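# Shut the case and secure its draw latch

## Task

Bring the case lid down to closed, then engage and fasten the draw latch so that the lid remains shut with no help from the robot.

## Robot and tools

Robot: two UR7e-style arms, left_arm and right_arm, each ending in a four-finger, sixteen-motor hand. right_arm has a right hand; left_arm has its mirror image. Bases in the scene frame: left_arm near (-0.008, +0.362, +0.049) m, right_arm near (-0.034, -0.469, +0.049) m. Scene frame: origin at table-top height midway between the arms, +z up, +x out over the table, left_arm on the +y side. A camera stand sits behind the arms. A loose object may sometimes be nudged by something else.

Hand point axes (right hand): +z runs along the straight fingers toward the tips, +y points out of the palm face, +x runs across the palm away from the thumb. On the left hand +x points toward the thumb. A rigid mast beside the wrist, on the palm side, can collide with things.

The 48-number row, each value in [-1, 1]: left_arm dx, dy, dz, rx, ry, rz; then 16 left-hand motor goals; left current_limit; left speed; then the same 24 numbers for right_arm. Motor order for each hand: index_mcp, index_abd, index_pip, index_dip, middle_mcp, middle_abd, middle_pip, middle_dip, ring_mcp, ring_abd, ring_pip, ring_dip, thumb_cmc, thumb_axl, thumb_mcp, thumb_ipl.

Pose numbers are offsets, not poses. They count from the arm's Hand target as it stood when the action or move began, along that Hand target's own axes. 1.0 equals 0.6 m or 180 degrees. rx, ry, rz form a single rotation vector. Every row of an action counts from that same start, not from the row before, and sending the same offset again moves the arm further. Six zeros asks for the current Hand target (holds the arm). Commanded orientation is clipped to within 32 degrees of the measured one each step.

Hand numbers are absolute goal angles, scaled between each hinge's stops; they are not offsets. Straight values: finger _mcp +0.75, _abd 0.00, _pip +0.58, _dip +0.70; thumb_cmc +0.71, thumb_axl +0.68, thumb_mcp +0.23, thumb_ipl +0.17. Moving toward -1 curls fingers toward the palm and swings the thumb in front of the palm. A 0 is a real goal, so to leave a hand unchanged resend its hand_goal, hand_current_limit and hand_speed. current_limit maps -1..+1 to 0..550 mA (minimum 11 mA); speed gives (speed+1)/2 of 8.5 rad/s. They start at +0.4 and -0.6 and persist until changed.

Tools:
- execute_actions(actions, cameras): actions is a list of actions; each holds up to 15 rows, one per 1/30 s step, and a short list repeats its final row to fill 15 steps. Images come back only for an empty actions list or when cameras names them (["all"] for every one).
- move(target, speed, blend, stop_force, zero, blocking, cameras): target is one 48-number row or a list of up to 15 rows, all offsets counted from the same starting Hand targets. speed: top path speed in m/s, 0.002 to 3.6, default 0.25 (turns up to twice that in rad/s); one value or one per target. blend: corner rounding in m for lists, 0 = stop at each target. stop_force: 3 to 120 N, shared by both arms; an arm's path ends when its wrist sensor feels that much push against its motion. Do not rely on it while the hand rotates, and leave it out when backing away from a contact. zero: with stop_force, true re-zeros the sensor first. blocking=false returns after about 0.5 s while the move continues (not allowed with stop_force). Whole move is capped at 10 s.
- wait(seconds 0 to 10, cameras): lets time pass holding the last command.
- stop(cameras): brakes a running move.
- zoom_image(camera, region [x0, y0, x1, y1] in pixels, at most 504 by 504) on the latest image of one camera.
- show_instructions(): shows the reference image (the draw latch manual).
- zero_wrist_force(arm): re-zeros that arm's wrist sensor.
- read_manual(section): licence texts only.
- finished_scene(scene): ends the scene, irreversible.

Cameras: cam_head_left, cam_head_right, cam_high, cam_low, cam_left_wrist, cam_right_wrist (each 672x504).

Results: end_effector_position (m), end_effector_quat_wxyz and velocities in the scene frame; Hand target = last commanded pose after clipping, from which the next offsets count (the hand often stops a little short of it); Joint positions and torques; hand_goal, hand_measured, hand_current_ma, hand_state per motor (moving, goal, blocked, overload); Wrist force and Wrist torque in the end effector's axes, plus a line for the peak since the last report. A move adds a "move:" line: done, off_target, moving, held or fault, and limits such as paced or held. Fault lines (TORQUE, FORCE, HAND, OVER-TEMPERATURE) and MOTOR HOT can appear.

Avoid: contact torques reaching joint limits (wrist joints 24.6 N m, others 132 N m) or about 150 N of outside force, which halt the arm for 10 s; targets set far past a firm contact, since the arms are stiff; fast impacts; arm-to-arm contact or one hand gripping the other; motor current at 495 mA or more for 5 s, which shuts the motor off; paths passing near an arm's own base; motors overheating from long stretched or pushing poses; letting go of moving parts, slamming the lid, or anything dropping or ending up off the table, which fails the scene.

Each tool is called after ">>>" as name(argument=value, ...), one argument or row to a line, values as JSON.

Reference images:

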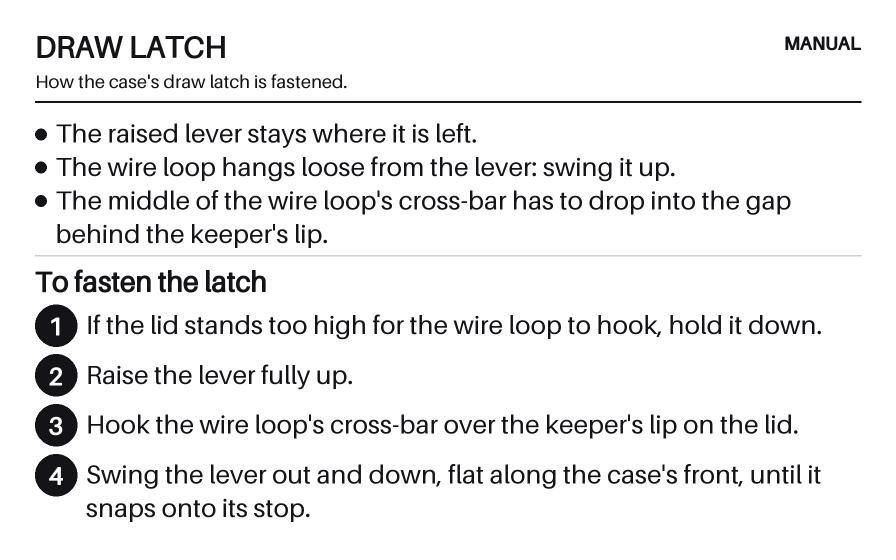

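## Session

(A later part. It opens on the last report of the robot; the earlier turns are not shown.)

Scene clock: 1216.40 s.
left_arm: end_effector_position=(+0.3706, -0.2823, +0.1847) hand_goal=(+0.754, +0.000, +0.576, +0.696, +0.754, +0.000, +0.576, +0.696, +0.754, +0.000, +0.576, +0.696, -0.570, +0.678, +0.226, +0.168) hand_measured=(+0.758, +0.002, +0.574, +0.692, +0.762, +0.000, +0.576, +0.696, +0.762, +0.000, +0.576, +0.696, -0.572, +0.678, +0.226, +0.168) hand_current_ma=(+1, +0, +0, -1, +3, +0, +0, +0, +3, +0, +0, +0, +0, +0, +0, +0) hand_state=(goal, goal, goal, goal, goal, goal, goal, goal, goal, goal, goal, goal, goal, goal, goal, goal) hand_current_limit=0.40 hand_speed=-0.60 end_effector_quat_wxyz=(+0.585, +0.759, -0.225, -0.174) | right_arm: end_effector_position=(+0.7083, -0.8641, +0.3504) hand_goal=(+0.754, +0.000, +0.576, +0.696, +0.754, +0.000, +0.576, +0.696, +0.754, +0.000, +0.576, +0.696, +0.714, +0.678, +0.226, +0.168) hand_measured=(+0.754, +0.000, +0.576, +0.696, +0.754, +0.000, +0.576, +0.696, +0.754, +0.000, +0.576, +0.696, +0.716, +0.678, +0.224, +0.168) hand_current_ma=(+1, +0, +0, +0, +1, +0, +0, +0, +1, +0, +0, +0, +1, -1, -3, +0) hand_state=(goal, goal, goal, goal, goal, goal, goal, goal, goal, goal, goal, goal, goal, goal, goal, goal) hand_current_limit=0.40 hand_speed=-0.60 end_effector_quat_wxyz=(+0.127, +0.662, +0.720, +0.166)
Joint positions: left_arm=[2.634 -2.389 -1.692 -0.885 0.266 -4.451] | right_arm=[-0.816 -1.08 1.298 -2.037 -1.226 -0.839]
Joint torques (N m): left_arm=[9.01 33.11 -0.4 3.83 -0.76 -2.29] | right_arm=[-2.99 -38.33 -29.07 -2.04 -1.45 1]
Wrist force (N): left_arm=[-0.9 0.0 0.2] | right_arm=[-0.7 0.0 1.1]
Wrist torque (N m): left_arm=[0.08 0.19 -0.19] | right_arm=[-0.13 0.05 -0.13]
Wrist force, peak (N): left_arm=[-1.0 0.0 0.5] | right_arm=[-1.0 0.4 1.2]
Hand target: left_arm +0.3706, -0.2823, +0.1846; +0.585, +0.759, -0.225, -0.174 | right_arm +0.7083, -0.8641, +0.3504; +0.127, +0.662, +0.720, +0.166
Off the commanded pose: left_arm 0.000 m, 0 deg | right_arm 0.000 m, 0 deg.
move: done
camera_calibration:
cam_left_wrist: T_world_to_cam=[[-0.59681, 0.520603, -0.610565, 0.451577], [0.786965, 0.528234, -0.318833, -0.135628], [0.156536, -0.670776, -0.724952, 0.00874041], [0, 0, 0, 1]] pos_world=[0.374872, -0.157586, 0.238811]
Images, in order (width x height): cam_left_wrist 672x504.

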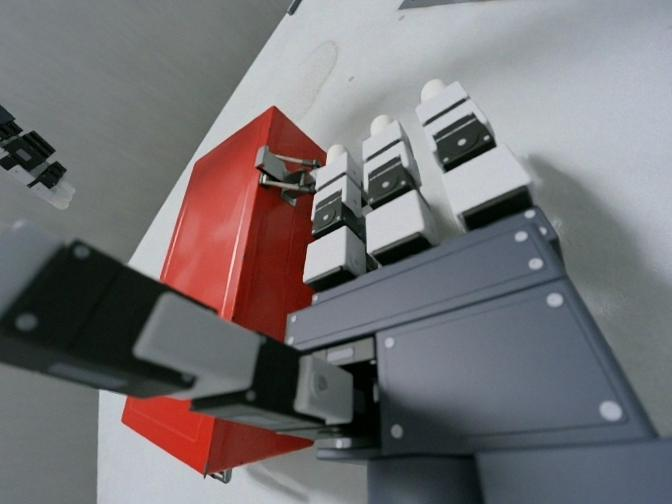

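>>> move(
  target=[
    [-0.0323,0.0786,-0.0291,0,0,0,0.754,0,0.576,0.696,0.754,0,0.576,0.696,0.754,0,0.576,0.696,-0.571,0.678,0.226,0.168,0.4,-0.6,0,0,0,0,0,0,0.754,0,0.576,0.696,0.754,0,0.576,0.696,0.754,0,0.576,0.696,0.714,0.678,0.226,0.168,0.4,-0.6],
    [-0.0410,0.1459,0.1614,0,-0.0748,0.0197,0.754,0,0.576,0.696,0.754,0,0.576,0.696,0.754,0,0.576,0.696,-0.571,0.678,0.226,0.168,0.7,-0.6,0,0,0,0,0,0,0.754,0,0.576,0.696,0.754,0,0.576,0.696,0.754,0,0.576,0.696,0.714,0.678,0.226,0.168,0.4,-0.6],
  ],
  speed=[0.1,0.12],
  blend=[0.01,0],
  cameras=["cam_left_wrist","cam_head_left"],
)

>>> zoom_image(
  camera="cam_left_wrist",
  region=[210, 180, 430, 350],
)

Scene clock: 1245.10 s.
left_arm: end_effector_position=(+0.2867, -0.3661, +0.2447) hand_goal=(+0.754, +0.000, +0.576, +0.696, +0.754, +0.000, +0.576, +0.696, +0.754, +0.000, +0.576, +0.696, -0.570, +0.678, +0.226, +0.168) hand_measured=(+0.760, +0.002, +0.576, +0.694, +0.762, +0.000, +0.576, +0.696, +0.762, +0.000, +0.576, +0.696, -0.572, +0.678, +0.226, +0.168) hand_current_ma=(+2, +0, +0, +0, +3, +0, +0, +0, +3, +0, +0, +0, +0, +0, +0, +0) hand_state=(goal, goal, goal, goal, goal, goal, goal, goal, goal, goal, goal, goal, goal, goal, goal, goal) hand_current_limit=0.70 hand_speed=-0.60 end_effector_quat_wxyz=(+0.560, +0.726, -0.316, -0.243) | right_arm: end_effector_position=(+0.7083, -0.8641, +0.3504) hand_goal=(+0.754, +0.000, +0.576, +0.696, +0.754, +0.000, +0.576, +0.696, +0.754, +0.000, +0.576, +0.696, +0.714, +0.678, +0.226, +0.168) hand_measured=(+0.754, +0.000, +0.576, +0.696, +0.754, +0.000, +0.576, +0.696, +0.754, +0.000, +0.576, +0.696, +0.716, +0.678, +0.224, +0.168) hand_current_ma=(+1, +0, +0, +0, +1, +0, +0, +0, +1, +0, +0, +0, +1, -1, -3, +0) hand_state=(goal, goal, goal, goal, goal, goal, goal, goal, goal, goal, goal, goal, goal, goal, goal, goal) hand_current_limit=0.40 hand_speed=-0.60 end_effector_quat_wxyz=(+0.127, +0.662, +0.720, +0.166)
Joint positions: left_arm=[2.459 -2.364 -1.448 -1.377 0.29 -4.219] | right_arm=[-0.816 -1.08 1.298 -2.037 -1.226 -0.839]
Joint torques (N m): left_arm=[-7.5 37.11 31.38 0.09 -0.03 1.77] | right_arm=[-3.21 -38.65 -28.78 -2.13 -1.44 0.74]
Wrist force (N): left_arm=[-0.6 0.0 0.3] | right_arm=[-0.5 -0.1 1.3]
Wrist torque (N m): left_arm=[0.14 0.14 -0.18] | right_arm=[-0.15 0.03 -0.12]
Wrist force, peak (N): left_arm=[-0.4 -1.2 0.6] | right_arm=[-0.9 0.3 1.4]
Hand target: left_arm +0.2867, -0.3661, +0.2447; +0.560, +0.726, -0.316, -0.243 | right_arm +0.7083, -0.8641, +0.3504; +0.127, +0.662, +0.720, +0.166
Off the commanded pose: left_arm 0.000 m, 0 deg | right_arm 0.000 m, 0 deg.
move: done
camera_calibration:
cam_left_wrist: T_world_to_cam=[[-0.454091, 0.648836, -0.610584, 0.487795], [0.890906, 0.323449, -0.318854, -0.11104], [-0.00939143, -0.688762, -0.724927, 0.050179], [0, 0, 0, 1]] pos_world=[0.320901, -0.246022, 0.298811]
Images, in order (width x height): cam_head_left 672x504, cam_left_wrist 672x504.

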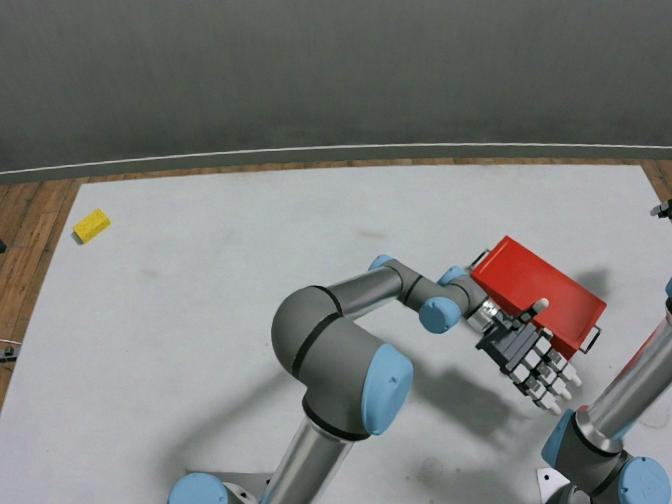

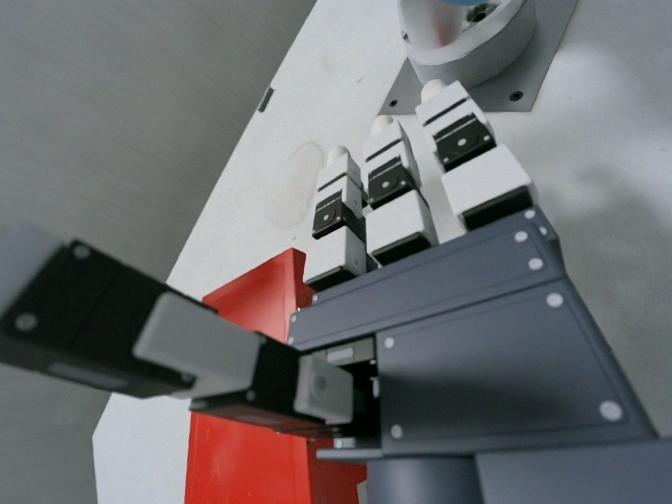

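Scaled by 2.291 from the camera's 672x504 image, which has a finer 960x720 frame.

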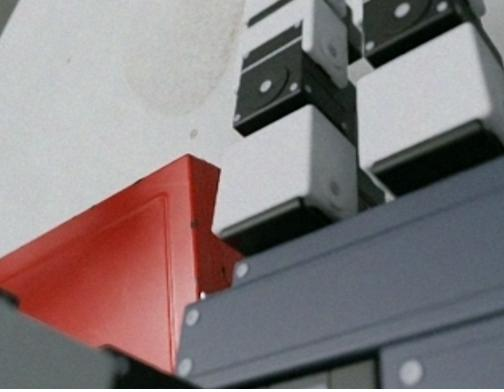

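>>> move(
  target=[0.0132,-0.0746,0.0197,0,0,0,0.754,0,0.576,0.696,0.754,0,0.576,0.696,0.754,0,0.576,0.696,-0.571,0.678,0.226,0.168,0.7,-0.6,0,0,0,0,0,0,0.754,0,0.576,0.696,0.754,0,0.576,0.696,0.754,0,0.576,0.696,0.714,0.678,0.226,0.168,0.4,-0.6],
  speed=0.06,
  cameras=["cam_left_wrist","cam_head_right"],
)

>>> zoom_image(
  camera="cam_head_right",
  region=[430, 240, 600, 440],
)

Scene clock: 1260.63 s.
left_arm: end_effector_position=(+0.2921, -0.3719, +0.1985) hand_goal=(+0.754, +0.000, +0.576, +0.696, +0.754, +0.000, +0.576, +0.696, +0.754, +0.000, +0.576, +0.696, -0.570, +0.678, +0.226, +0.168) hand_measured=(+0.760, +0.002, +0.576, +0.694, +0.762, +0.000, +0.576, +0.696, +0.762, +0.000, +0.576, +0.696, -0.572, +0.678, +0.226, +0.168) hand_current_ma=(+2, +0, +0, +0, +3, +0, +0, +0, +3, +0, +0, +0, +0, +0, +0, +0) hand_state=(goal, goal, goal, goal, goal, goal, goal, goal, goal, goal, goal, goal, goal, goal, goal, goal) hand_current_limit=0.70 hand_speed=-0.60 end_effector_quat_wxyz=(+0.560, +0.726, -0.316, -0.243) | right_arm: end_effector_position=(+0.7083, -0.8641, +0.3504) hand_goal=(+0.754, +0.000, +0.576, +0.696, +0.754, +0.000, +0.576, +0.696, +0.754, +0.000, +0.576, +0.696, +0.714, +0.678, +0.226, +0.168) hand_measured=(+0.754, +0.000, +0.576, +0.696, +0.754, +0.000, +0.576, +0.696, +0.754, +0.000, +0.576, +0.696, +0.716, +0.678, +0.224, +0.168) hand_current_ma=(+1, +0, +0, +0, +1, +0, +0, +0, +1, +0, +0, +0, +1, -1, -3, +0) hand_state=(goal, goal, goal, goal, goal, goal, goal, goal, goal, goal, goal, goal, goal, goal, goal, goal) hand_current_limit=0.40 hand_speed=-0.60 end_effector_quat_wxyz=(+0.127, +0.662, +0.720, +0.166)
Joint positions: left_arm=[2.457 -2.449 -1.427 -1.307 0.289 -4.224] | right_arm=[-0.816 -1.08 1.298 -2.037 -1.226 -0.839]
Joint torques (N m): left_arm=[-7.92 39.59 30.22 3.92 -2.95 -2.53] | right_arm=[-2.89 -38.4 -28.71 -2.03 -1.4 0.82]
Wrist force (N): left_arm=[-0.7 -0.1 0.4] | right_arm=[-0.3 0.3 1.0]
Wrist torque (N m): left_arm=[0.12 0.15 -0.09] | right_arm=[-0.08 0.00 -0.09]
Wrist force, peak (N): left_arm=[-1.0 0.3 0.7] | right_arm=[-0.7 0.0 1.5]
Hand target: left_arm +0.2921, -0.3719, +0.1984; +0.560, +0.726, -0.316, -0.243 | right_arm +0.7083, -0.8641, +0.3504; +0.127, +0.662, +0.720, +0.166
Off the commanded pose: left_arm 0.000 m, 0 deg | right_arm 0.000 m, 0 deg.
move: done
camera_calibration:
cam_left_wrist: T_world_to_cam=[[-0.454033, 0.648888, -0.610572, 0.465792], [0.890934, 0.323345, -0.31888, -0.128735], [-0.00949197, -0.688762, -0.724925, 0.0127759], [0, 0, 0, 1]] pos_world=[0.326301, -0.251822, 0.252611]
Images, in order (width x height): cam_head_right 672x504, cam_left_wrist 672x504.

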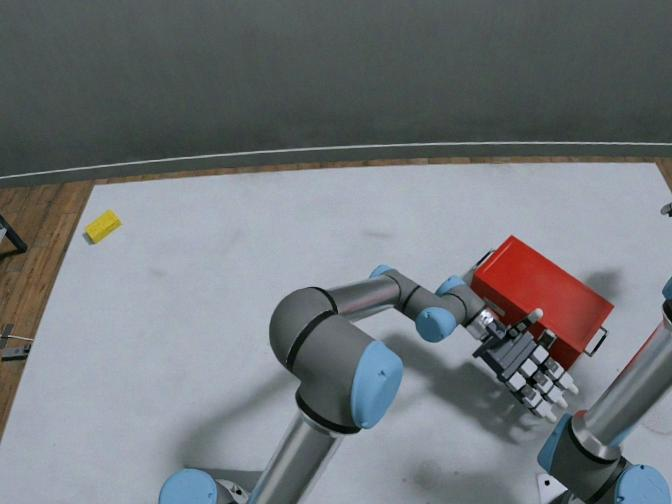

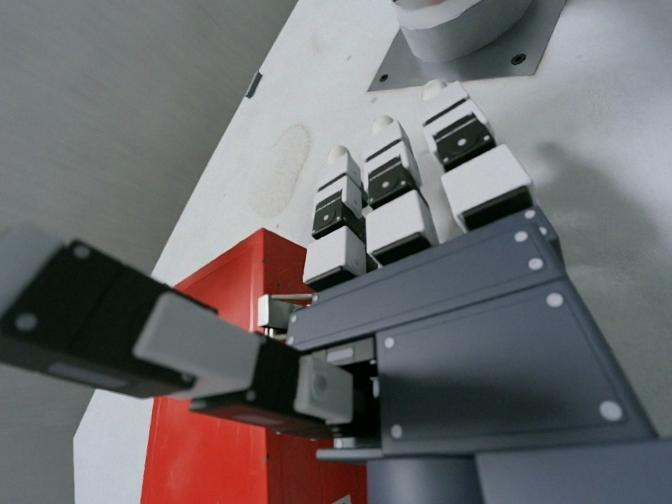

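Scaled by 2.520 from the camera's 672x504 image, which has a finer 960x720 frame.

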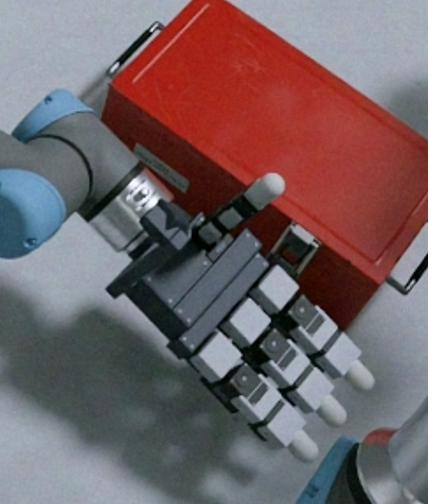

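>>> move(
  target=[
    [0.0110,-0.0322,0.0085,0,0,0,0.754,0,0.576,0.696,0.754,0,0.576,0.696,0.754,0,0.576,0.696,-0.571,0.678,0.226,0.168,0.7,-0.6,0,0,0,0,0,0,0.754,0,0.576,0.696,0.754,0,0.576,0.696,0.754,0,0.576,0.696,0.714,0.678,0.226,0.168,0.4,-0.6],
    [0.0133,-0.0484,0.0128,0,0,0,0.754,0,0.576,0.696,0.754,0,0.576,0.696,0.754,0,0.576,0.696,-0.571,0.678,0.226,0.168,0.7,-0.6,0,0,0,0,0,0,0.754,0,0.576,0.696,0.754,0,0.576,0.696,0.754,0,0.576,0.696,0.714,0.678,0.226,0.168,0.4,-0.6],
    [0.0233,-0.0580,0.0153,0,0,0,0.754,0,0.576,0.696,0.754,0,0.576,0.696,0.754,0,0.576,0.696,-0.571,0.678,0.226,0.168,0.7,-0.6,0,0,0,0,0,0,0.754,0,0.576,0.696,0.754,0,0.576,0.696,0.754,0,0.576,0.696,0.714,0.678,0.226,0.168,0.4,-0.6],
  ],
  speed=0.02,
  blend=0.001,
  stop_force=40,
  cameras=["cam_left_wrist","cam_head_right"],
)

>>> zoom_image(
  camera="cam_head_right",
  region=[500, 280, 600, 380],
)

>>> zoom_image(
  camera="cam_left_wrist",
  region=[200, 230, 360, 360],
)

Scene clock: 1286.17 s.
left_arm: end_effector_position=(+0.3016, -0.3821, +0.1624) hand_goal=(+0.754, +0.000, +0.576, +0.696, +0.754, +0.000, +0.576, +0.696, +0.754, +0.000, +0.576, +0.696, -0.570, +0.678, +0.226, +0.168) hand_measured=(+0.760, +0.002, +0.576, +0.694, +0.762, +0.000, +0.576, +0.696, +0.762, +0.000, +0.576, +0.696, -0.572, +0.678, +0.226, +0.168) hand_current_ma=(+2, +0, +0, +0, +3, +0, +0, +0, +3, +0, +0, +0, +0, +0, +0, +0) hand_state=(goal, goal, goal, goal, goal, goal, goal, goal, goal, goal, goal, goal, goal, goal, goal, goal) hand_current_limit=0.70 hand_speed=-0.60 end_effector_quat_wxyz=(+0.560, +0.726, -0.316, -0.243) | right_arm: end_effector_position=(+0.7083, -0.8641, +0.3504) hand_goal=(+0.754, +0.000, +0.576, +0.696, +0.754, +0.000, +0.576, +0.696, +0.754, +0.000, +0.576, +0.696, +0.714, +0.678, +0.226, +0.168) hand_measured=(+0.754, +0.000, +0.576, +0.696, +0.754, +0.000, +0.576, +0.696, +0.754, +0.000, +0.576, +0.696, +0.716, +0.678, +0.224, +0.168) hand_current_ma=(+1, +0, +0, +0, +1, +0, +0, +0, +1, +0, +0, +0, +1, -1, -3, +0) hand_state=(goal, goal, goal, goal, goal, goal, goal, goal, goal, goal, goal, goal, goal, goal, goal, goal) hand_current_limit=0.40 hand_speed=-0.60 end_effector_quat_wxyz=(+0.127, +0.662, +0.720, +0.166)
Joint positions: left_arm=[2.454 -2.534 -1.372 -1.27 0.288 -4.232] | right_arm=[-0.816 -1.08 1.298 -2.037 -1.226 -0.839]
Joint torques (N m): left_arm=[-7.42 40.01 29.79 0.15 -2.72 -2] | right_arm=[-1.65 -38.44 -30.4 -2.12 -1.33 0.78]
Wrist force (N): left_arm=[-1.4 0.6 -0.2] | right_arm=[-0.5 -0.2 1.2]
Wrist torque (N m): left_arm=[0.18 0.20 -0.12] | right_arm=[-0.16 0.02 -0.11]
Wrist force, peak (N): left_arm=[-1.4 0.9 -0.1] | right_arm=[-0.8 0.2 1.5]
Hand target: left_arm +0.3016, -0.3821, +0.1624; +0.560, +0.726, -0.316, -0.243 | right_arm +0.7083, -0.8641, +0.3504; +0.127, +0.662, +0.720, +0.166
Off the commanded pose: left_arm 0.000 m, 0 deg | right_arm 0.000 m, 0 deg.
move: done
camera_calibration:
cam_left_wrist: T_world_to_cam=[[-0.454091, 0.648836, -0.610584, 0.454756], [0.890906, 0.323449, -0.318854, -0.145348], [-0.00939143, -0.688762, -0.724927, -0.0204316], [0, 0, 0, 1]] pos_world=[0.335801, -0.262122, 0.216511]
Images, in order (width x height): cam_head_right 672x504, cam_left_wrist 672x504.

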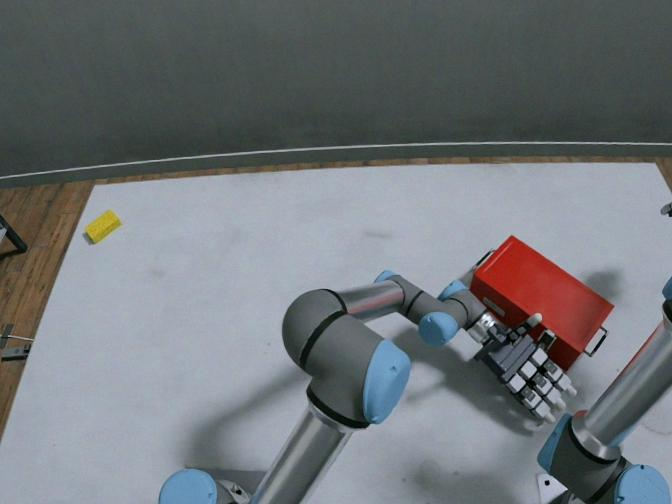

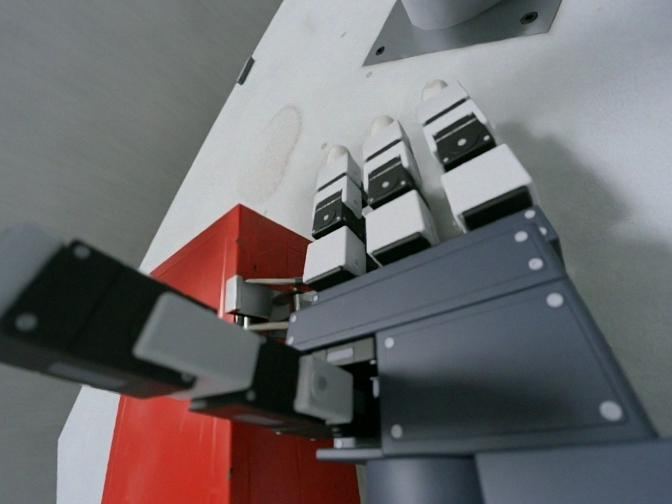

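Scaled by 5.040 from the camera's 672x504 image, which has a finer 960x720 frame.

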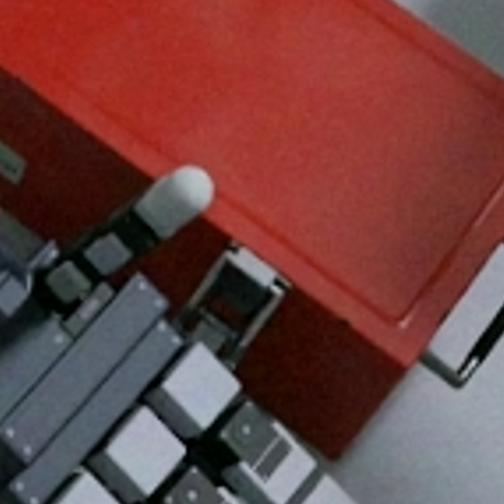

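Scaled by 3.150 from the camera's 672x504 image, which has a finer 960x720 frame.

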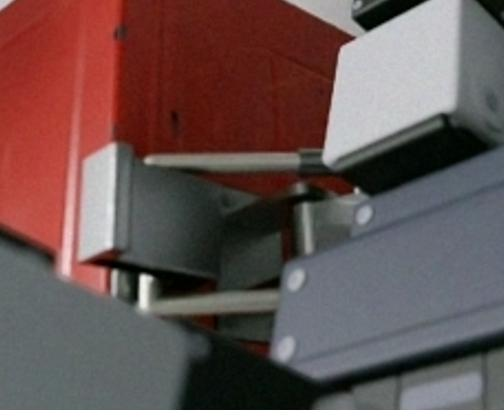

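>>> move(
  target=[
    [0.0133,-0.0097,0.0026,0,0,0,0.754,0,0.576,0.696,0.754,0,0.576,0.696,0.754,0,0.576,0.696,-0.571,0.678,0.226,0.168,0.7,-0.6,0,0,0,0,0,0,0.754,0,0.576,0.696,0.754,0,0.576,0.696,0.754,0,0.576,0.696,0.714,0.678,0.226,0.168,0.4,-0.6],
    [0.0217,-0.0193,0.0051,0,0,0,0.754,0,0.576,0.696,0.754,0,0.576,0.696,0.754,0,0.576,0.696,-0.571,0.678,0.226,0.168,0.7,-0.6,0,0,0,0,0,0,0.754,0,0.576,0.696,0.754,0,0.576,0.696,0.754,0,0.576,0.696,0.714,0.678,0.226,0.168,0.4,-0.6],
  ],
  speed=0.02,
  blend=0.001,
  stop_force=40,
  cameras=["cam_left_wrist"],
)

>>> zoom_image(
  camera="cam_left_wrist",
  region=[200, 230, 360, 360],
)

Scene clock: 1302.10 s.
left_arm: end_effector_position=(+0.3105, -0.3917, +0.1504) hand_goal=(+0.754, +0.000, +0.576, +0.696, +0.754, +0.000, +0.576, +0.696, +0.754, +0.000, +0.576, +0.696, -0.570, +0.678, +0.226, +0.168) hand_measured=(+0.760, +0.002, +0.576, +0.694, +0.762, +0.000, +0.576, +0.696, +0.762, +0.000, +0.576, +0.696, -0.572, +0.678, +0.226, +0.168) hand_current_ma=(+2, +0, +0, +0, +3, +0, +0, +0, +3, +0, +0, +0, +0, +0, +0, +0) hand_state=(goal, goal, goal, goal, goal, goal, goal, goal, goal, goal, goal, goal, goal, goal, goal, goal) hand_current_limit=0.70 hand_speed=-0.60 end_effector_quat_wxyz=(+0.560, +0.726, -0.316, -0.243) | right_arm: end_effector_position=(+0.7083, -0.8641, +0.3504) hand_goal=(+0.754, +0.000, +0.576, +0.696, +0.754, +0.000, +0.576, +0.696, +0.754, +0.000, +0.576, +0.696, +0.714, +0.678, +0.226, +0.168) hand_measured=(+0.754, +0.000, +0.576, +0.696, +0.754, +0.000, +0.576, +0.696, +0.754, +0.000, +0.576, +0.696, +0.716, +0.678, +0.224, +0.168) hand_current_ma=(+1, +0, +0, +0, +1, +0, +0, +0, +1, +0, +0, +0, +1, -1, -3, +0) hand_state=(goal, goal, goal, goal, goal, goal, goal, goal, goal, goal, goal, goal, goal, goal, goal, goal) hand_current_limit=0.40 hand_speed=-0.60 end_effector_quat_wxyz=(+0.127, +0.662, +0.720, +0.166)
Joint positions: left_arm=[2.452 -2.577 -1.319 -1.272 0.287 -4.24] | right_arm=[-0.816 -1.08 1.298 -2.037 -1.226 -0.839]
Joint torques (N m): left_arm=[-1.86 36.34 30.82 0.56 -2.22 -2.4] | right_arm=[-1.71 -39.3 -28.99 -2.12 -1.36 0.77]
Wrist force (N): left_arm=[-13.7 10.7 0.9] | right_arm=[-0.5 0.0 1.0]
Wrist torque (N m): left_arm=[0.25 0.30 -1.06] | right_arm=[-0.12 0.03 -0.11]
Wrist force, peak (N): left_arm=[-13.6 13.9 0.6] | right_arm=[-0.7 0.2 1.4]
Hand target: left_arm +0.3105, -0.3917, +0.1504; +0.560, +0.726, -0.316, -0.243 | right_arm +0.7083, -0.8641, +0.3504; +0.127, +0.662, +0.720, +0.166
Off the commanded pose: left_arm 0.000 m, 0 deg | right_arm 0.000 m, 0 deg.
move: done
camera_calibration:
cam_left_wrist: T_world_to_cam=[[-0.454091, 0.648836, -0.610584, 0.457589], [0.890906, 0.323449, -0.318854, -0.153942], [-0.00939143, -0.688762, -0.724927, -0.0355913], [0, 0, 0, 1]] pos_world=[0.344601, -0.271622, 0.204511]
Images, in order (width x height): cam_left_wrist 672x504.

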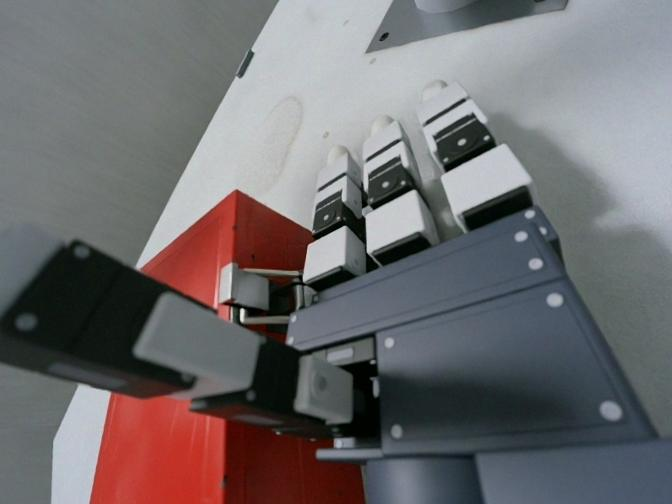

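Scaled by 3.150 from the camera's 672x504 image, which has a finer 960x720 frame.

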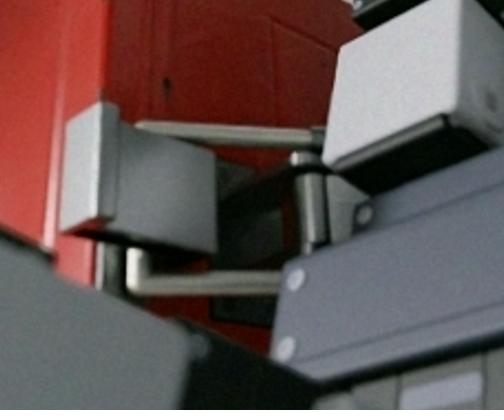

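>>> move(
  target=[
    [0.0042,-0.0073,0.0019,0,0,0,0.754,0,0.576,0.696,0.754,0,0.576,0.696,0.754,0,0.576,0.696,-0.571,0.678,0.226,0.168,0.7,-0.6,0,0,0,0,0,0,0.754,0,0.576,0.696,0.754,0,0.576,0.696,0.754,0,0.576,0.696,0.714,0.678,0.226,0.168,0.4,-0.6],
    [0.0125,-0.0137,0.0036,0,0,0,0.754,0,0.576,0.696,0.754,0,0.576,0.696,0.754,0,0.576,0.696,-0.571,0.678,0.226,0.168,0.7,-0.6,0,0,0,0,0,0,0.754,0,0.576,0.696,0.754,0,0.576,0.696,0.754,0,0.576,0.696,0.714,0.678,0.226,0.168,0.4,-0.6],
  ],
  speed=0.015,
  blend=0.001,
  stop_force=40,
  cameras=["cam_left_wrist"],
)

>>> zoom_image(
  camera="cam_left_wrist",
  region=[200, 220, 360, 350],
)

Scene clock: 1313.73 s.
left_arm: end_effector_position=(+0.3156, -0.3972, +0.1419) hand_goal=(+0.754, +0.000, +0.576, +0.696, +0.754, +0.000, +0.576, +0.696, +0.754, +0.000, +0.576, +0.696, -0.570, +0.678, +0.226, +0.168) hand_measured=(+0.760, +0.002, +0.576, +0.694, +0.762, +0.000, +0.576, +0.696, +0.762, +0.000, +0.576, +0.696, -0.572, +0.678, +0.226, +0.168) hand_current_ma=(+2, +0, +0, +0, +3, +0, +0, +0, +3, +0, +0, +0, +0, +0, +0, +0) hand_state=(goal, goal, goal, goal, goal, goal, goal, goal, goal, goal, goal, goal, goal, goal, goal, goal) hand_current_limit=0.70 hand_speed=-0.60 end_effector_quat_wxyz=(+0.560, +0.726, -0.316, -0.243) | right_arm: end_effector_position=(+0.7083, -0.8641, +0.3504) hand_goal=(+0.754, +0.000, +0.576, +0.696, +0.754, +0.000, +0.576, +0.696, +0.754, +0.000, +0.576, +0.696, +0.714, +0.678, +0.226, +0.168) hand_measured=(+0.754, +0.000, +0.576, +0.696, +0.754, +0.000, +0.576, +0.696, +0.754, +0.000, +0.576, +0.696, +0.716, +0.678, +0.224, +0.168) hand_current_ma=(+1, +0, +0, +0, +1, +0, +0, +0, +1, +0, +0, +0, +1, -1, -3, +0) hand_state=(goal, goal, goal, goal, goal, goal, goal, goal, goal, goal, goal, goal, goal, goal, goal, goal) hand_current_limit=0.40 hand_speed=-0.60 end_effector_quat_wxyz=(+0.127, +0.662, +0.720, +0.166)
Joint positions: left_arm=[2.451 -2.605 -1.286 -1.273 0.286 -4.244] | right_arm=[-0.816 -1.08 1.298 -2.037 -1.226 -0.839]
Joint torques (N m): left_arm=[-7.93 43.07 30.07 0.2 -3.01 -1.84] | right_arm=[-1.96 -38.36 -29.89 -2.33 -1.51 0.93]
Wrist force (N): left_arm=[-0.7 -0.2 0.3] | right_arm=[-0.5 0.1 1.1]
Wrist torque (N m): left_arm=[0.12 0.17 -0.10] | right_arm=[-0.12 0.03 -0.10]
Wrist force, peak (N): left_arm=[-13.9 11.6 1.0] | right_arm=[-0.5 0.3 1.5]
Hand target: left_arm +0.3156, -0.3972, +0.1419; +0.560, +0.726, -0.316, -0.243 | right_arm +0.7083, -0.8641, +0.3504; +0.127, +0.662, +0.720, +0.166
Off the commanded pose: left_arm 0.000 m, 0 deg | right_arm 0.000 m, 0 deg.
move: done
camera_calibration:
cam_left_wrist: T_world_to_cam=[[-0.454091, 0.648836, -0.610584, 0.458329], [0.890906, 0.323449, -0.318854, -0.159506], [-0.00939143, -0.688762, -0.724927, -0.0454925], [0, 0, 0, 1]] pos_world=[0.349801, -0.277122, 0.196011]
Images, in order (width x height): cam_left_wrist 672x504.

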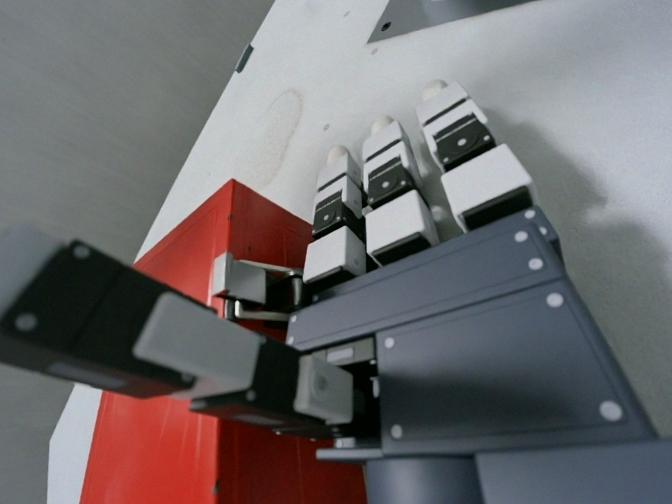

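Scaled by 3.150 from the camera's 672x504 image, which has a finer 960x720 frame.

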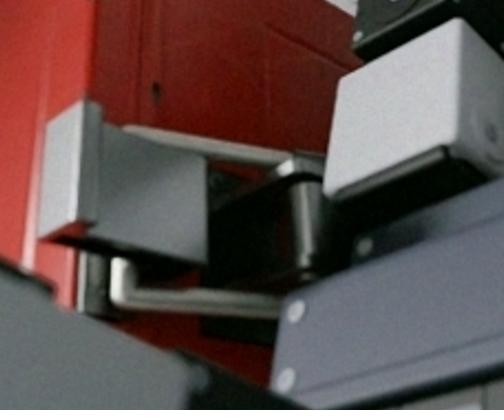

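>>> move(
  target=[
    [0.0075,-0.0064,0.0017,0,0,0,0.754,0,0.576,0.696,0.754,0,0.576,0.696,0.754,0,0.576,0.696,-0.571,0.678,0.226,0.168,0.7,-0.6,0,0,0,0,0,0,0.754,0,0.576,0.696,0.754,0,0.576,0.696,0.754,0,0.576,0.696,0.714,0.678,0.226,0.168,0.4,-0.6],
    [0.0260,-0.0064,0.0017,0,0,0,0.754,0,0.576,0.696,0.754,0,0.576,0.696,0.754,0,0.576,0.696,-0.571,0.678,0.226,0.168,0.7,-0.6,0,0,0,0,0,0,0.754,0,0.576,0.696,0.754,0,0.576,0.696,0.754,0,0.576,0.696,0.714,0.678,0.226,0.168,0.4,-0.6],
  ],
  speed=0.012,
  blend=0.001,
  stop_force=20,
)

Scene clock: 1322.63 s.
left_arm: end_effector_position=(+0.3262, -0.4086, +0.1379) hand_goal=(+0.754, +0.000, +0.576, +0.696, +0.754, +0.000, +0.576, +0.696, +0.754, +0.000, +0.576, +0.696, -0.570, +0.678, +0.226, +0.168) hand_measured=(+0.760, +0.002, +0.576, +0.694, +0.762, +0.000, +0.576, +0.696, +0.762, +0.000, +0.576, +0.696, -0.572, +0.678, +0.226, +0.168) hand_current_ma=(+2, +0, +0, +0, +3, +0, +0, +0, +3, +0, +0, +0, +0, +0, +0, +0) hand_state=(goal, goal, goal, goal, goal, goal, goal, goal, goal, goal, goal, goal, goal, goal, goal, goal) hand_current_limit=0.70 hand_speed=-0.60 end_effector_quat_wxyz=(+0.560, +0.726, -0.316, -0.243) | right_arm: end_effector_position=(+0.7083, -0.8641, +0.3504) hand_goal=(+0.754, +0.000, +0.576, +0.696, +0.754, +0.000, +0.576, +0.696, +0.754, +0.000, +0.576, +0.696, +0.714, +0.678, +0.226, +0.168) hand_measured=(+0.754, +0.000, +0.576, +0.696, +0.754, +0.000, +0.576, +0.696, +0.754, +0.000, +0.576, +0.696, +0.716, +0.678, +0.224, +0.168) hand_current_ma=(+1, +0, +0, +0, +1, +0, +0, +0, +1, +0, +0, +0, +1, -1, -3, +0) hand_state=(goal, goal, goal, goal, goal, goal, goal, goal, goal, goal, goal, goal, goal, goal, goal, goal) hand_current_limit=0.40 hand_speed=-0.60 end_effector_quat_wxyz=(+0.127, +0.662, +0.720, +0.166)
Joint positions: left_arm=[2.448 -2.641 -1.22 -1.295 0.285 -4.252] | right_arm=[-0.816 -1.08 1.298 -2.037 -1.226 -0.839]
Joint torques (N m): left_arm=[-3.39 44.63 34.49 1.22 -3.73 -0.37] | right_arm=[-1.41 -40.01 -29.59 -2.23 -1.3 0.74]
Wrist force (N): left_arm=[-11.8 1.3 2.1] | right_arm=[-0.4 0.1 1.3]
Wrist torque (N m): left_arm=[0.01 0.43 -0.94] | right_arm=[-0.13 0.01 -0.10]
Wrist force, peak (N): left_arm=[-11.8 1.3 2.1] | right_arm=[-0.6 0.5 1.6]
Hand target: left_arm +0.3262, -0.4086, +0.1379; +0.560, +0.726, -0.316, -0.243 | right_arm +0.7083, -0.8641, +0.3504; +0.127, +0.662, +0.720, +0.166
Off the commanded pose: left_arm 0.000 m, 0 deg | right_arm 0.000 m, 0 deg.
move: done

>>> move(
  target=[
    [-0.0333,0,0,0,0,0,0.754,0,0.576,0.696,0.754,0,0.576,0.696,0.754,0,0.576,0.696,-0.571,0.678,0.226,0.168,0.4,-0.6,0,0,0,0,0,0,0.754,0,0.576,0.696,0.754,0,0.576,0.696,0.754,0,0.576,0.696,0.714,0.678,0.226,0.168,0.4,-0.6],
    [-0.13,0.06,-0.10,0,0,0,0.754,0,0.576,0.696,0.754,0,0.576,0.696,0.754,0,0.576,0.696,-0.571,0.678,0.226,0.168,0.4,-0.6,0,0,0,0,0,0,0.754,0,0.576,0.696,0.754,0,0.576,0.696,0.754,0,0.576,0.696,0.714,0.678,0.226,0.168,0.4,-0.6],
  ],
  speed=[0.04,0.15],
  blend=[0.003,0],
  cameras=["cam_left_wrist","cam_head_right"],
)

>>> zoom_image(
  camera="cam_left_wrist",
  region=[170, 130, 370, 290],
)

>>> zoom_image(
  camera="cam_head_right",
  region=[500, 280, 600, 380],
)

Scene clock: 1334.90 s.
left_arm: end_effector_position=(+0.3087, -0.3182, +0.1880) hand_goal=(+0.754, +0.000, +0.576, +0.696, +0.754, +0.000, +0.576, +0.696, +0.754, +0.000, +0.576, +0.696, -0.570, +0.678, +0.226, +0.168) hand_measured=(+0.760, +0.002, +0.576, +0.694, +0.762, +0.000, +0.576, +0.696, +0.762, +0.000, +0.576, +0.696, -0.572, +0.678, +0.226, +0.168) hand_current_ma=(+2, +0, +0, +0, +3, +0, +0, +0, +3, +0, +0, +0, +0, +0, +0, +0) hand_state=(goal, goal, goal, goal, goal, goal, goal, goal, goal, goal, goal, goal, goal, goal, goal, goal) hand_current_limit=0.40 hand_speed=-0.60 end_effector_quat_wxyz=(+0.560, +0.726, -0.316, -0.243) | right_arm: end_effector_position=(+0.7083, -0.8641, +0.3504) hand_goal=(+0.754, +0.000, +0.576, +0.696, +0.754, +0.000, +0.576, +0.696, +0.754, +0.000, +0.576, +0.696, +0.714, +0.678, +0.226, +0.168) hand_measured=(+0.754, +0.000, +0.576, +0.696, +0.754, +0.000, +0.576, +0.696, +0.754, +0.000, +0.576, +0.696, +0.716, +0.678, +0.224, +0.168) hand_current_ma=(+1, +0, +0, +0, +1, +0, +0, +0, +1, +0, +0, +0, +1, -1, -3, +0) hand_state=(goal, goal, goal, goal, goal, goal, goal, goal, goal, goal, goal, goal, goal, goal, goal, goal) hand_current_limit=0.40 hand_speed=-0.60 end_effector_quat_wxyz=(+0.127, +0.662, +0.720, +0.166)
Joint positions: left_arm=[2.533 -2.407 -1.495 -1.482 0.331 -4.013] | right_arm=[-0.816 -1.08 1.298 -2.037 -1.226 -0.839]
Joint torques (N m): left_arm=[8.42 63.45 1.93 -0.4 0.09 1.8] | right_arm=[-1.2 -39.59 -29.37 -2.34 -1.3 0.79]
Wrist force (N): left_arm=[-0.7 0.1 0.1] | right_arm=[-0.6 0.1 1.2]
Wrist torque (N m): left_arm=[0.17 0.16 -0.18] | right_arm=[-0.12 0.03 -0.11]
Wrist force, peak (N): left_arm=[-12.2 1.5 1.9] | right_arm=[-0.5 0.3 1.6]
Hand target: left_arm +0.3087, -0.3182, +0.1880; +0.560, +0.726, -0.316, -0.243 | right_arm +0.7083, -0.8641, +0.3504; +0.127, +0.662, +0.720, +0.166
Off the commanded pose: left_arm 0.000 m, 0 deg | right_arm 0.000 m, 0 deg.
move: done
camera_calibration:
cam_left_wrist: T_world_to_cam=[[-0.454038, 0.648855, -0.610604, 0.432076], [0.890933, 0.323409, -0.318818, -0.164238], [-0.00939195, -0.688763, -0.724926, 0.042274], [0, 0, 0, 1]] pos_world=[0.342901, -0.198122, 0.242111]
Images, in order (width x height): cam_head_right 672x504, cam_left_wrist 672x504.

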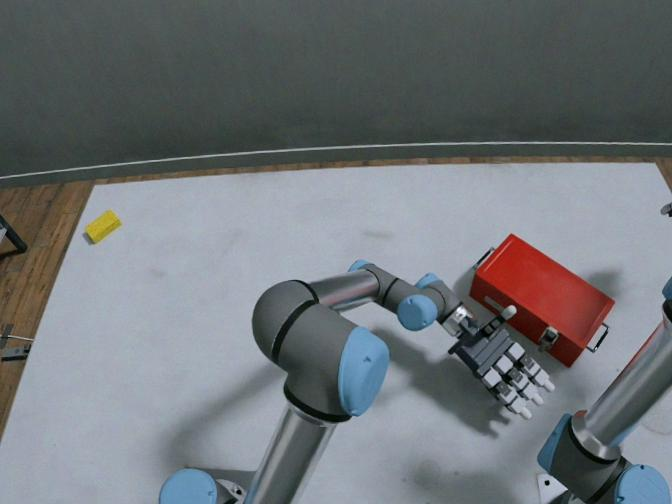

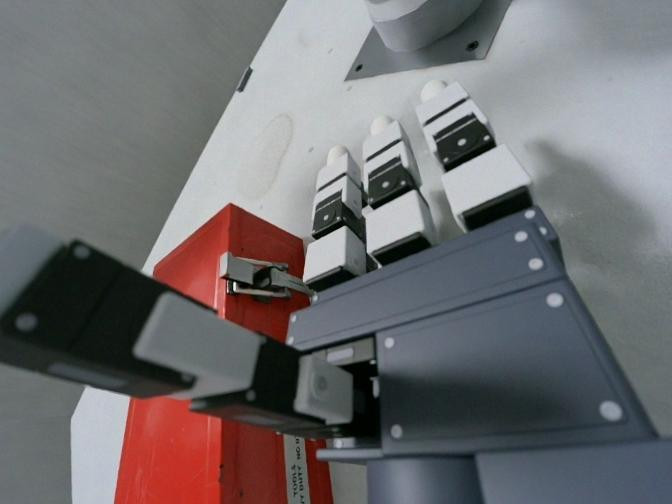

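Scaled by 2.520 from the camera's 672x504 image, which has a finer 960x720 frame.

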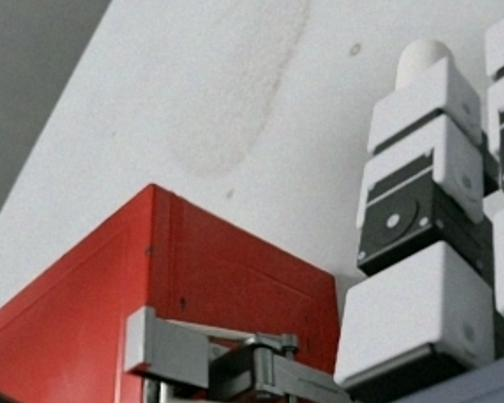

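Scaled by 5.040 from the camera's 672x504 image, which has a finer 960x720 frame.

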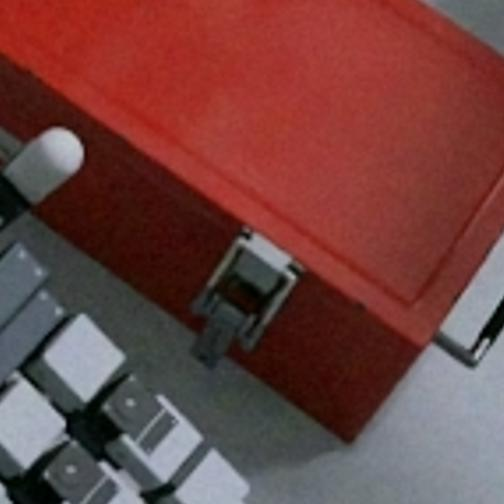

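>>> zoom_image(
  camera="cam_left_wrist",
  region=[200, 230, 330, 330],
)

>>> move(
  target=[-0.10,0.0,-0.15,0,0,0,0.754,0,0.576,0.696,0.754,0,0.576,0.696,0.754,0,0.576,0.696,-0.571,0.678,0.226,0.168,0.4,-0.6,0,0,0,0,0,0,0.754,0,0.576,0.696,0.754,0,0.576,0.696,0.754,0,0.576,0.696,0.714,0.678,0.226,0.168,0.4,-0.6],
  speed=0.2,
  cameras=["cam_left_wrist","cam_head_right"],
)

>>> zoom_image(
  camera="cam_head_right",
  region=[510, 290, 590, 370],
)

Scaled by 3.877 from the camera's 672x504 image, which has a finer 960x720 frame.

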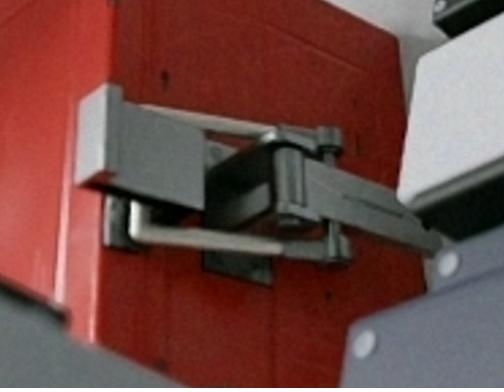

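Scene clock: 1343.37 s.
left_arm: end_effector_position=(+0.3315, -0.2150, +0.2109) hand_goal=(+0.754, +0.000, +0.576, +0.696, +0.754, +0.000, +0.576, +0.696, +0.754, +0.000, +0.576, +0.696, -0.570, +0.678, +0.226, +0.168) hand_measured=(+0.760, +0.002, +0.576, +0.694, +0.762, +0.000, +0.576, +0.696, +0.762, +0.000, +0.576, +0.696, -0.572, +0.678, +0.226, +0.168) hand_current_ma=(+2, +0, +0, +0, +3, +0, +0, +0, +3, +0, +0, +0, +0, +0, +0, +0) hand_state=(goal, goal, goal, goal, goal, goal, goal, goal, goal, goal, goal, goal, goal, goal, goal, goal) hand_current_limit=0.40 hand_speed=-0.60 end_effector_quat_wxyz=(+0.560, +0.726, -0.316, -0.243) | right_arm: end_effector_position=(+0.7083, -0.8641, +0.3504) hand_goal=(+0.754, +0.000, +0.576, +0.696, +0.754, +0.000, +0.576, +0.696, +0.754, +0.000, +0.576, +0.696, +0.714, +0.678, +0.226, +0.168) hand_measured=(+0.754, +0.000, +0.576, +0.696, +0.754, +0.000, +0.576, +0.696, +0.754, +0.000, +0.576, +0.696, +0.716, +0.678, +0.224, +0.168) hand_current_ma=(+1, +0, +0, +0, +1, +0, +0, +0, +1, +0, +0, +0, +1, -1, -3, +0) hand_state=(goal, goal, goal, goal, goal, goal, goal, goal, goal, goal, goal, goal, goal, goal, goal, goal) hand_current_limit=0.40 hand_speed=-0.60 end_effector_quat_wxyz=(+0.127, +0.662, +0.720, +0.166)
Joint positions: left_arm=[2.688 -2.282 -1.607 -1.76 0.443 -3.728] | right_arm=[-0.816 -1.08 1.298 -2.037 -1.226 -0.839]
Joint torques (N m): left_arm=[9.08 57.58 1.91 -0.94 0.32 2.01] | right_arm=[-0.13 -39.55 -29.42 -2.34 -1.28 0.75]
Wrist force (N): left_arm=[-0.9 0.0 0.5] | right_arm=[-0.6 0.2 1.0]
Wrist torque (N m): left_arm=[0.12 0.17 -0.20] | right_arm=[-0.10 0.04 -0.11]
Wrist force, peak (N): left_arm=[-1.3 0.0 -0.7] | right_arm=[-0.7 -0.1 1.6]
Hand target: left_arm +0.3315, -0.2149, +0.2109; +0.560, +0.726, -0.316, -0.243 | right_arm +0.7083, -0.8641, +0.3504; +0.127, +0.662, +0.720, +0.166
Off the commanded pose: left_arm 0.000 m, 0 deg | right_arm 0.000 m, 0 deg.
move: done
camera_calibration:
cam_left_wrist: T_world_to_cam=[[-0.454038, 0.648855, -0.610604, 0.389403], [0.890933, 0.323409, -0.318818, -0.210537], [-0.00939195, -0.688763, -0.724926, 0.130168], [0, 0, 0, 1]] pos_world=[0.365601, -0.0949217, 0.265011]
Images, in order (width x height): cam_head_right 672x504, cam_left_wrist 672x504.

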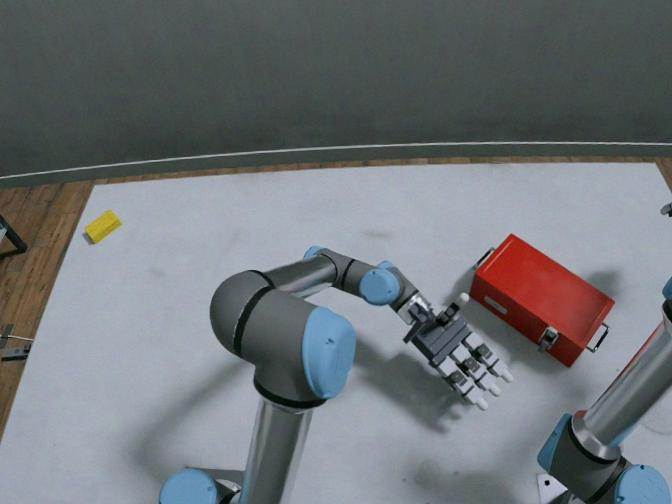

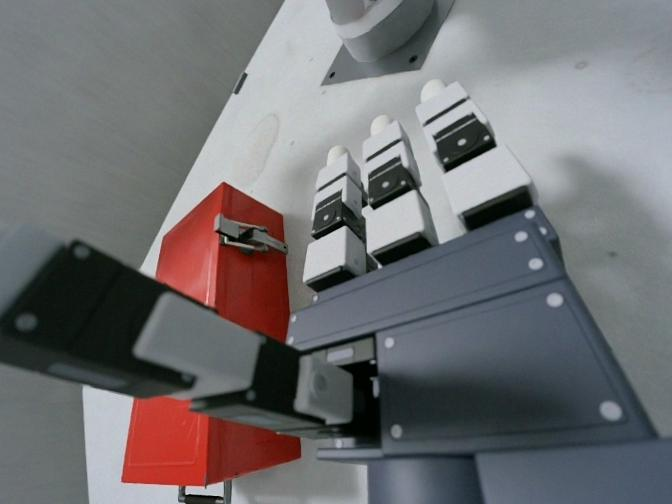

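Scaled by 6.300 from the camera's 672x504 image, which has a finer 960x720 frame.

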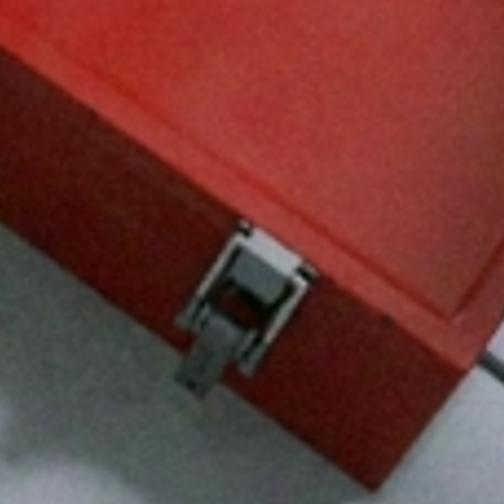

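>>> zoom_image(
  camera="cam_left_wrist",
  region=[200, 200, 300, 280],
)

Scaled by 5.040 from the camera's 672x504 image, which has a finer 960x720 frame.

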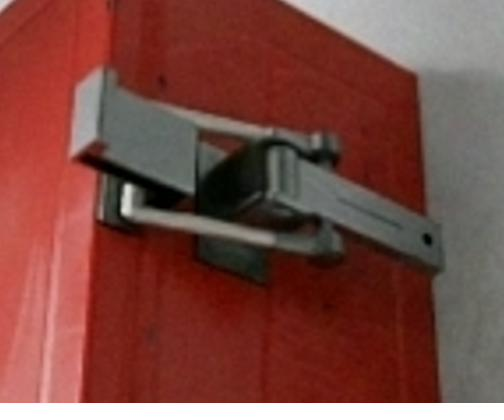

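>>> finished_scene(
  scene=2,
)

The scene is finished: the task was done.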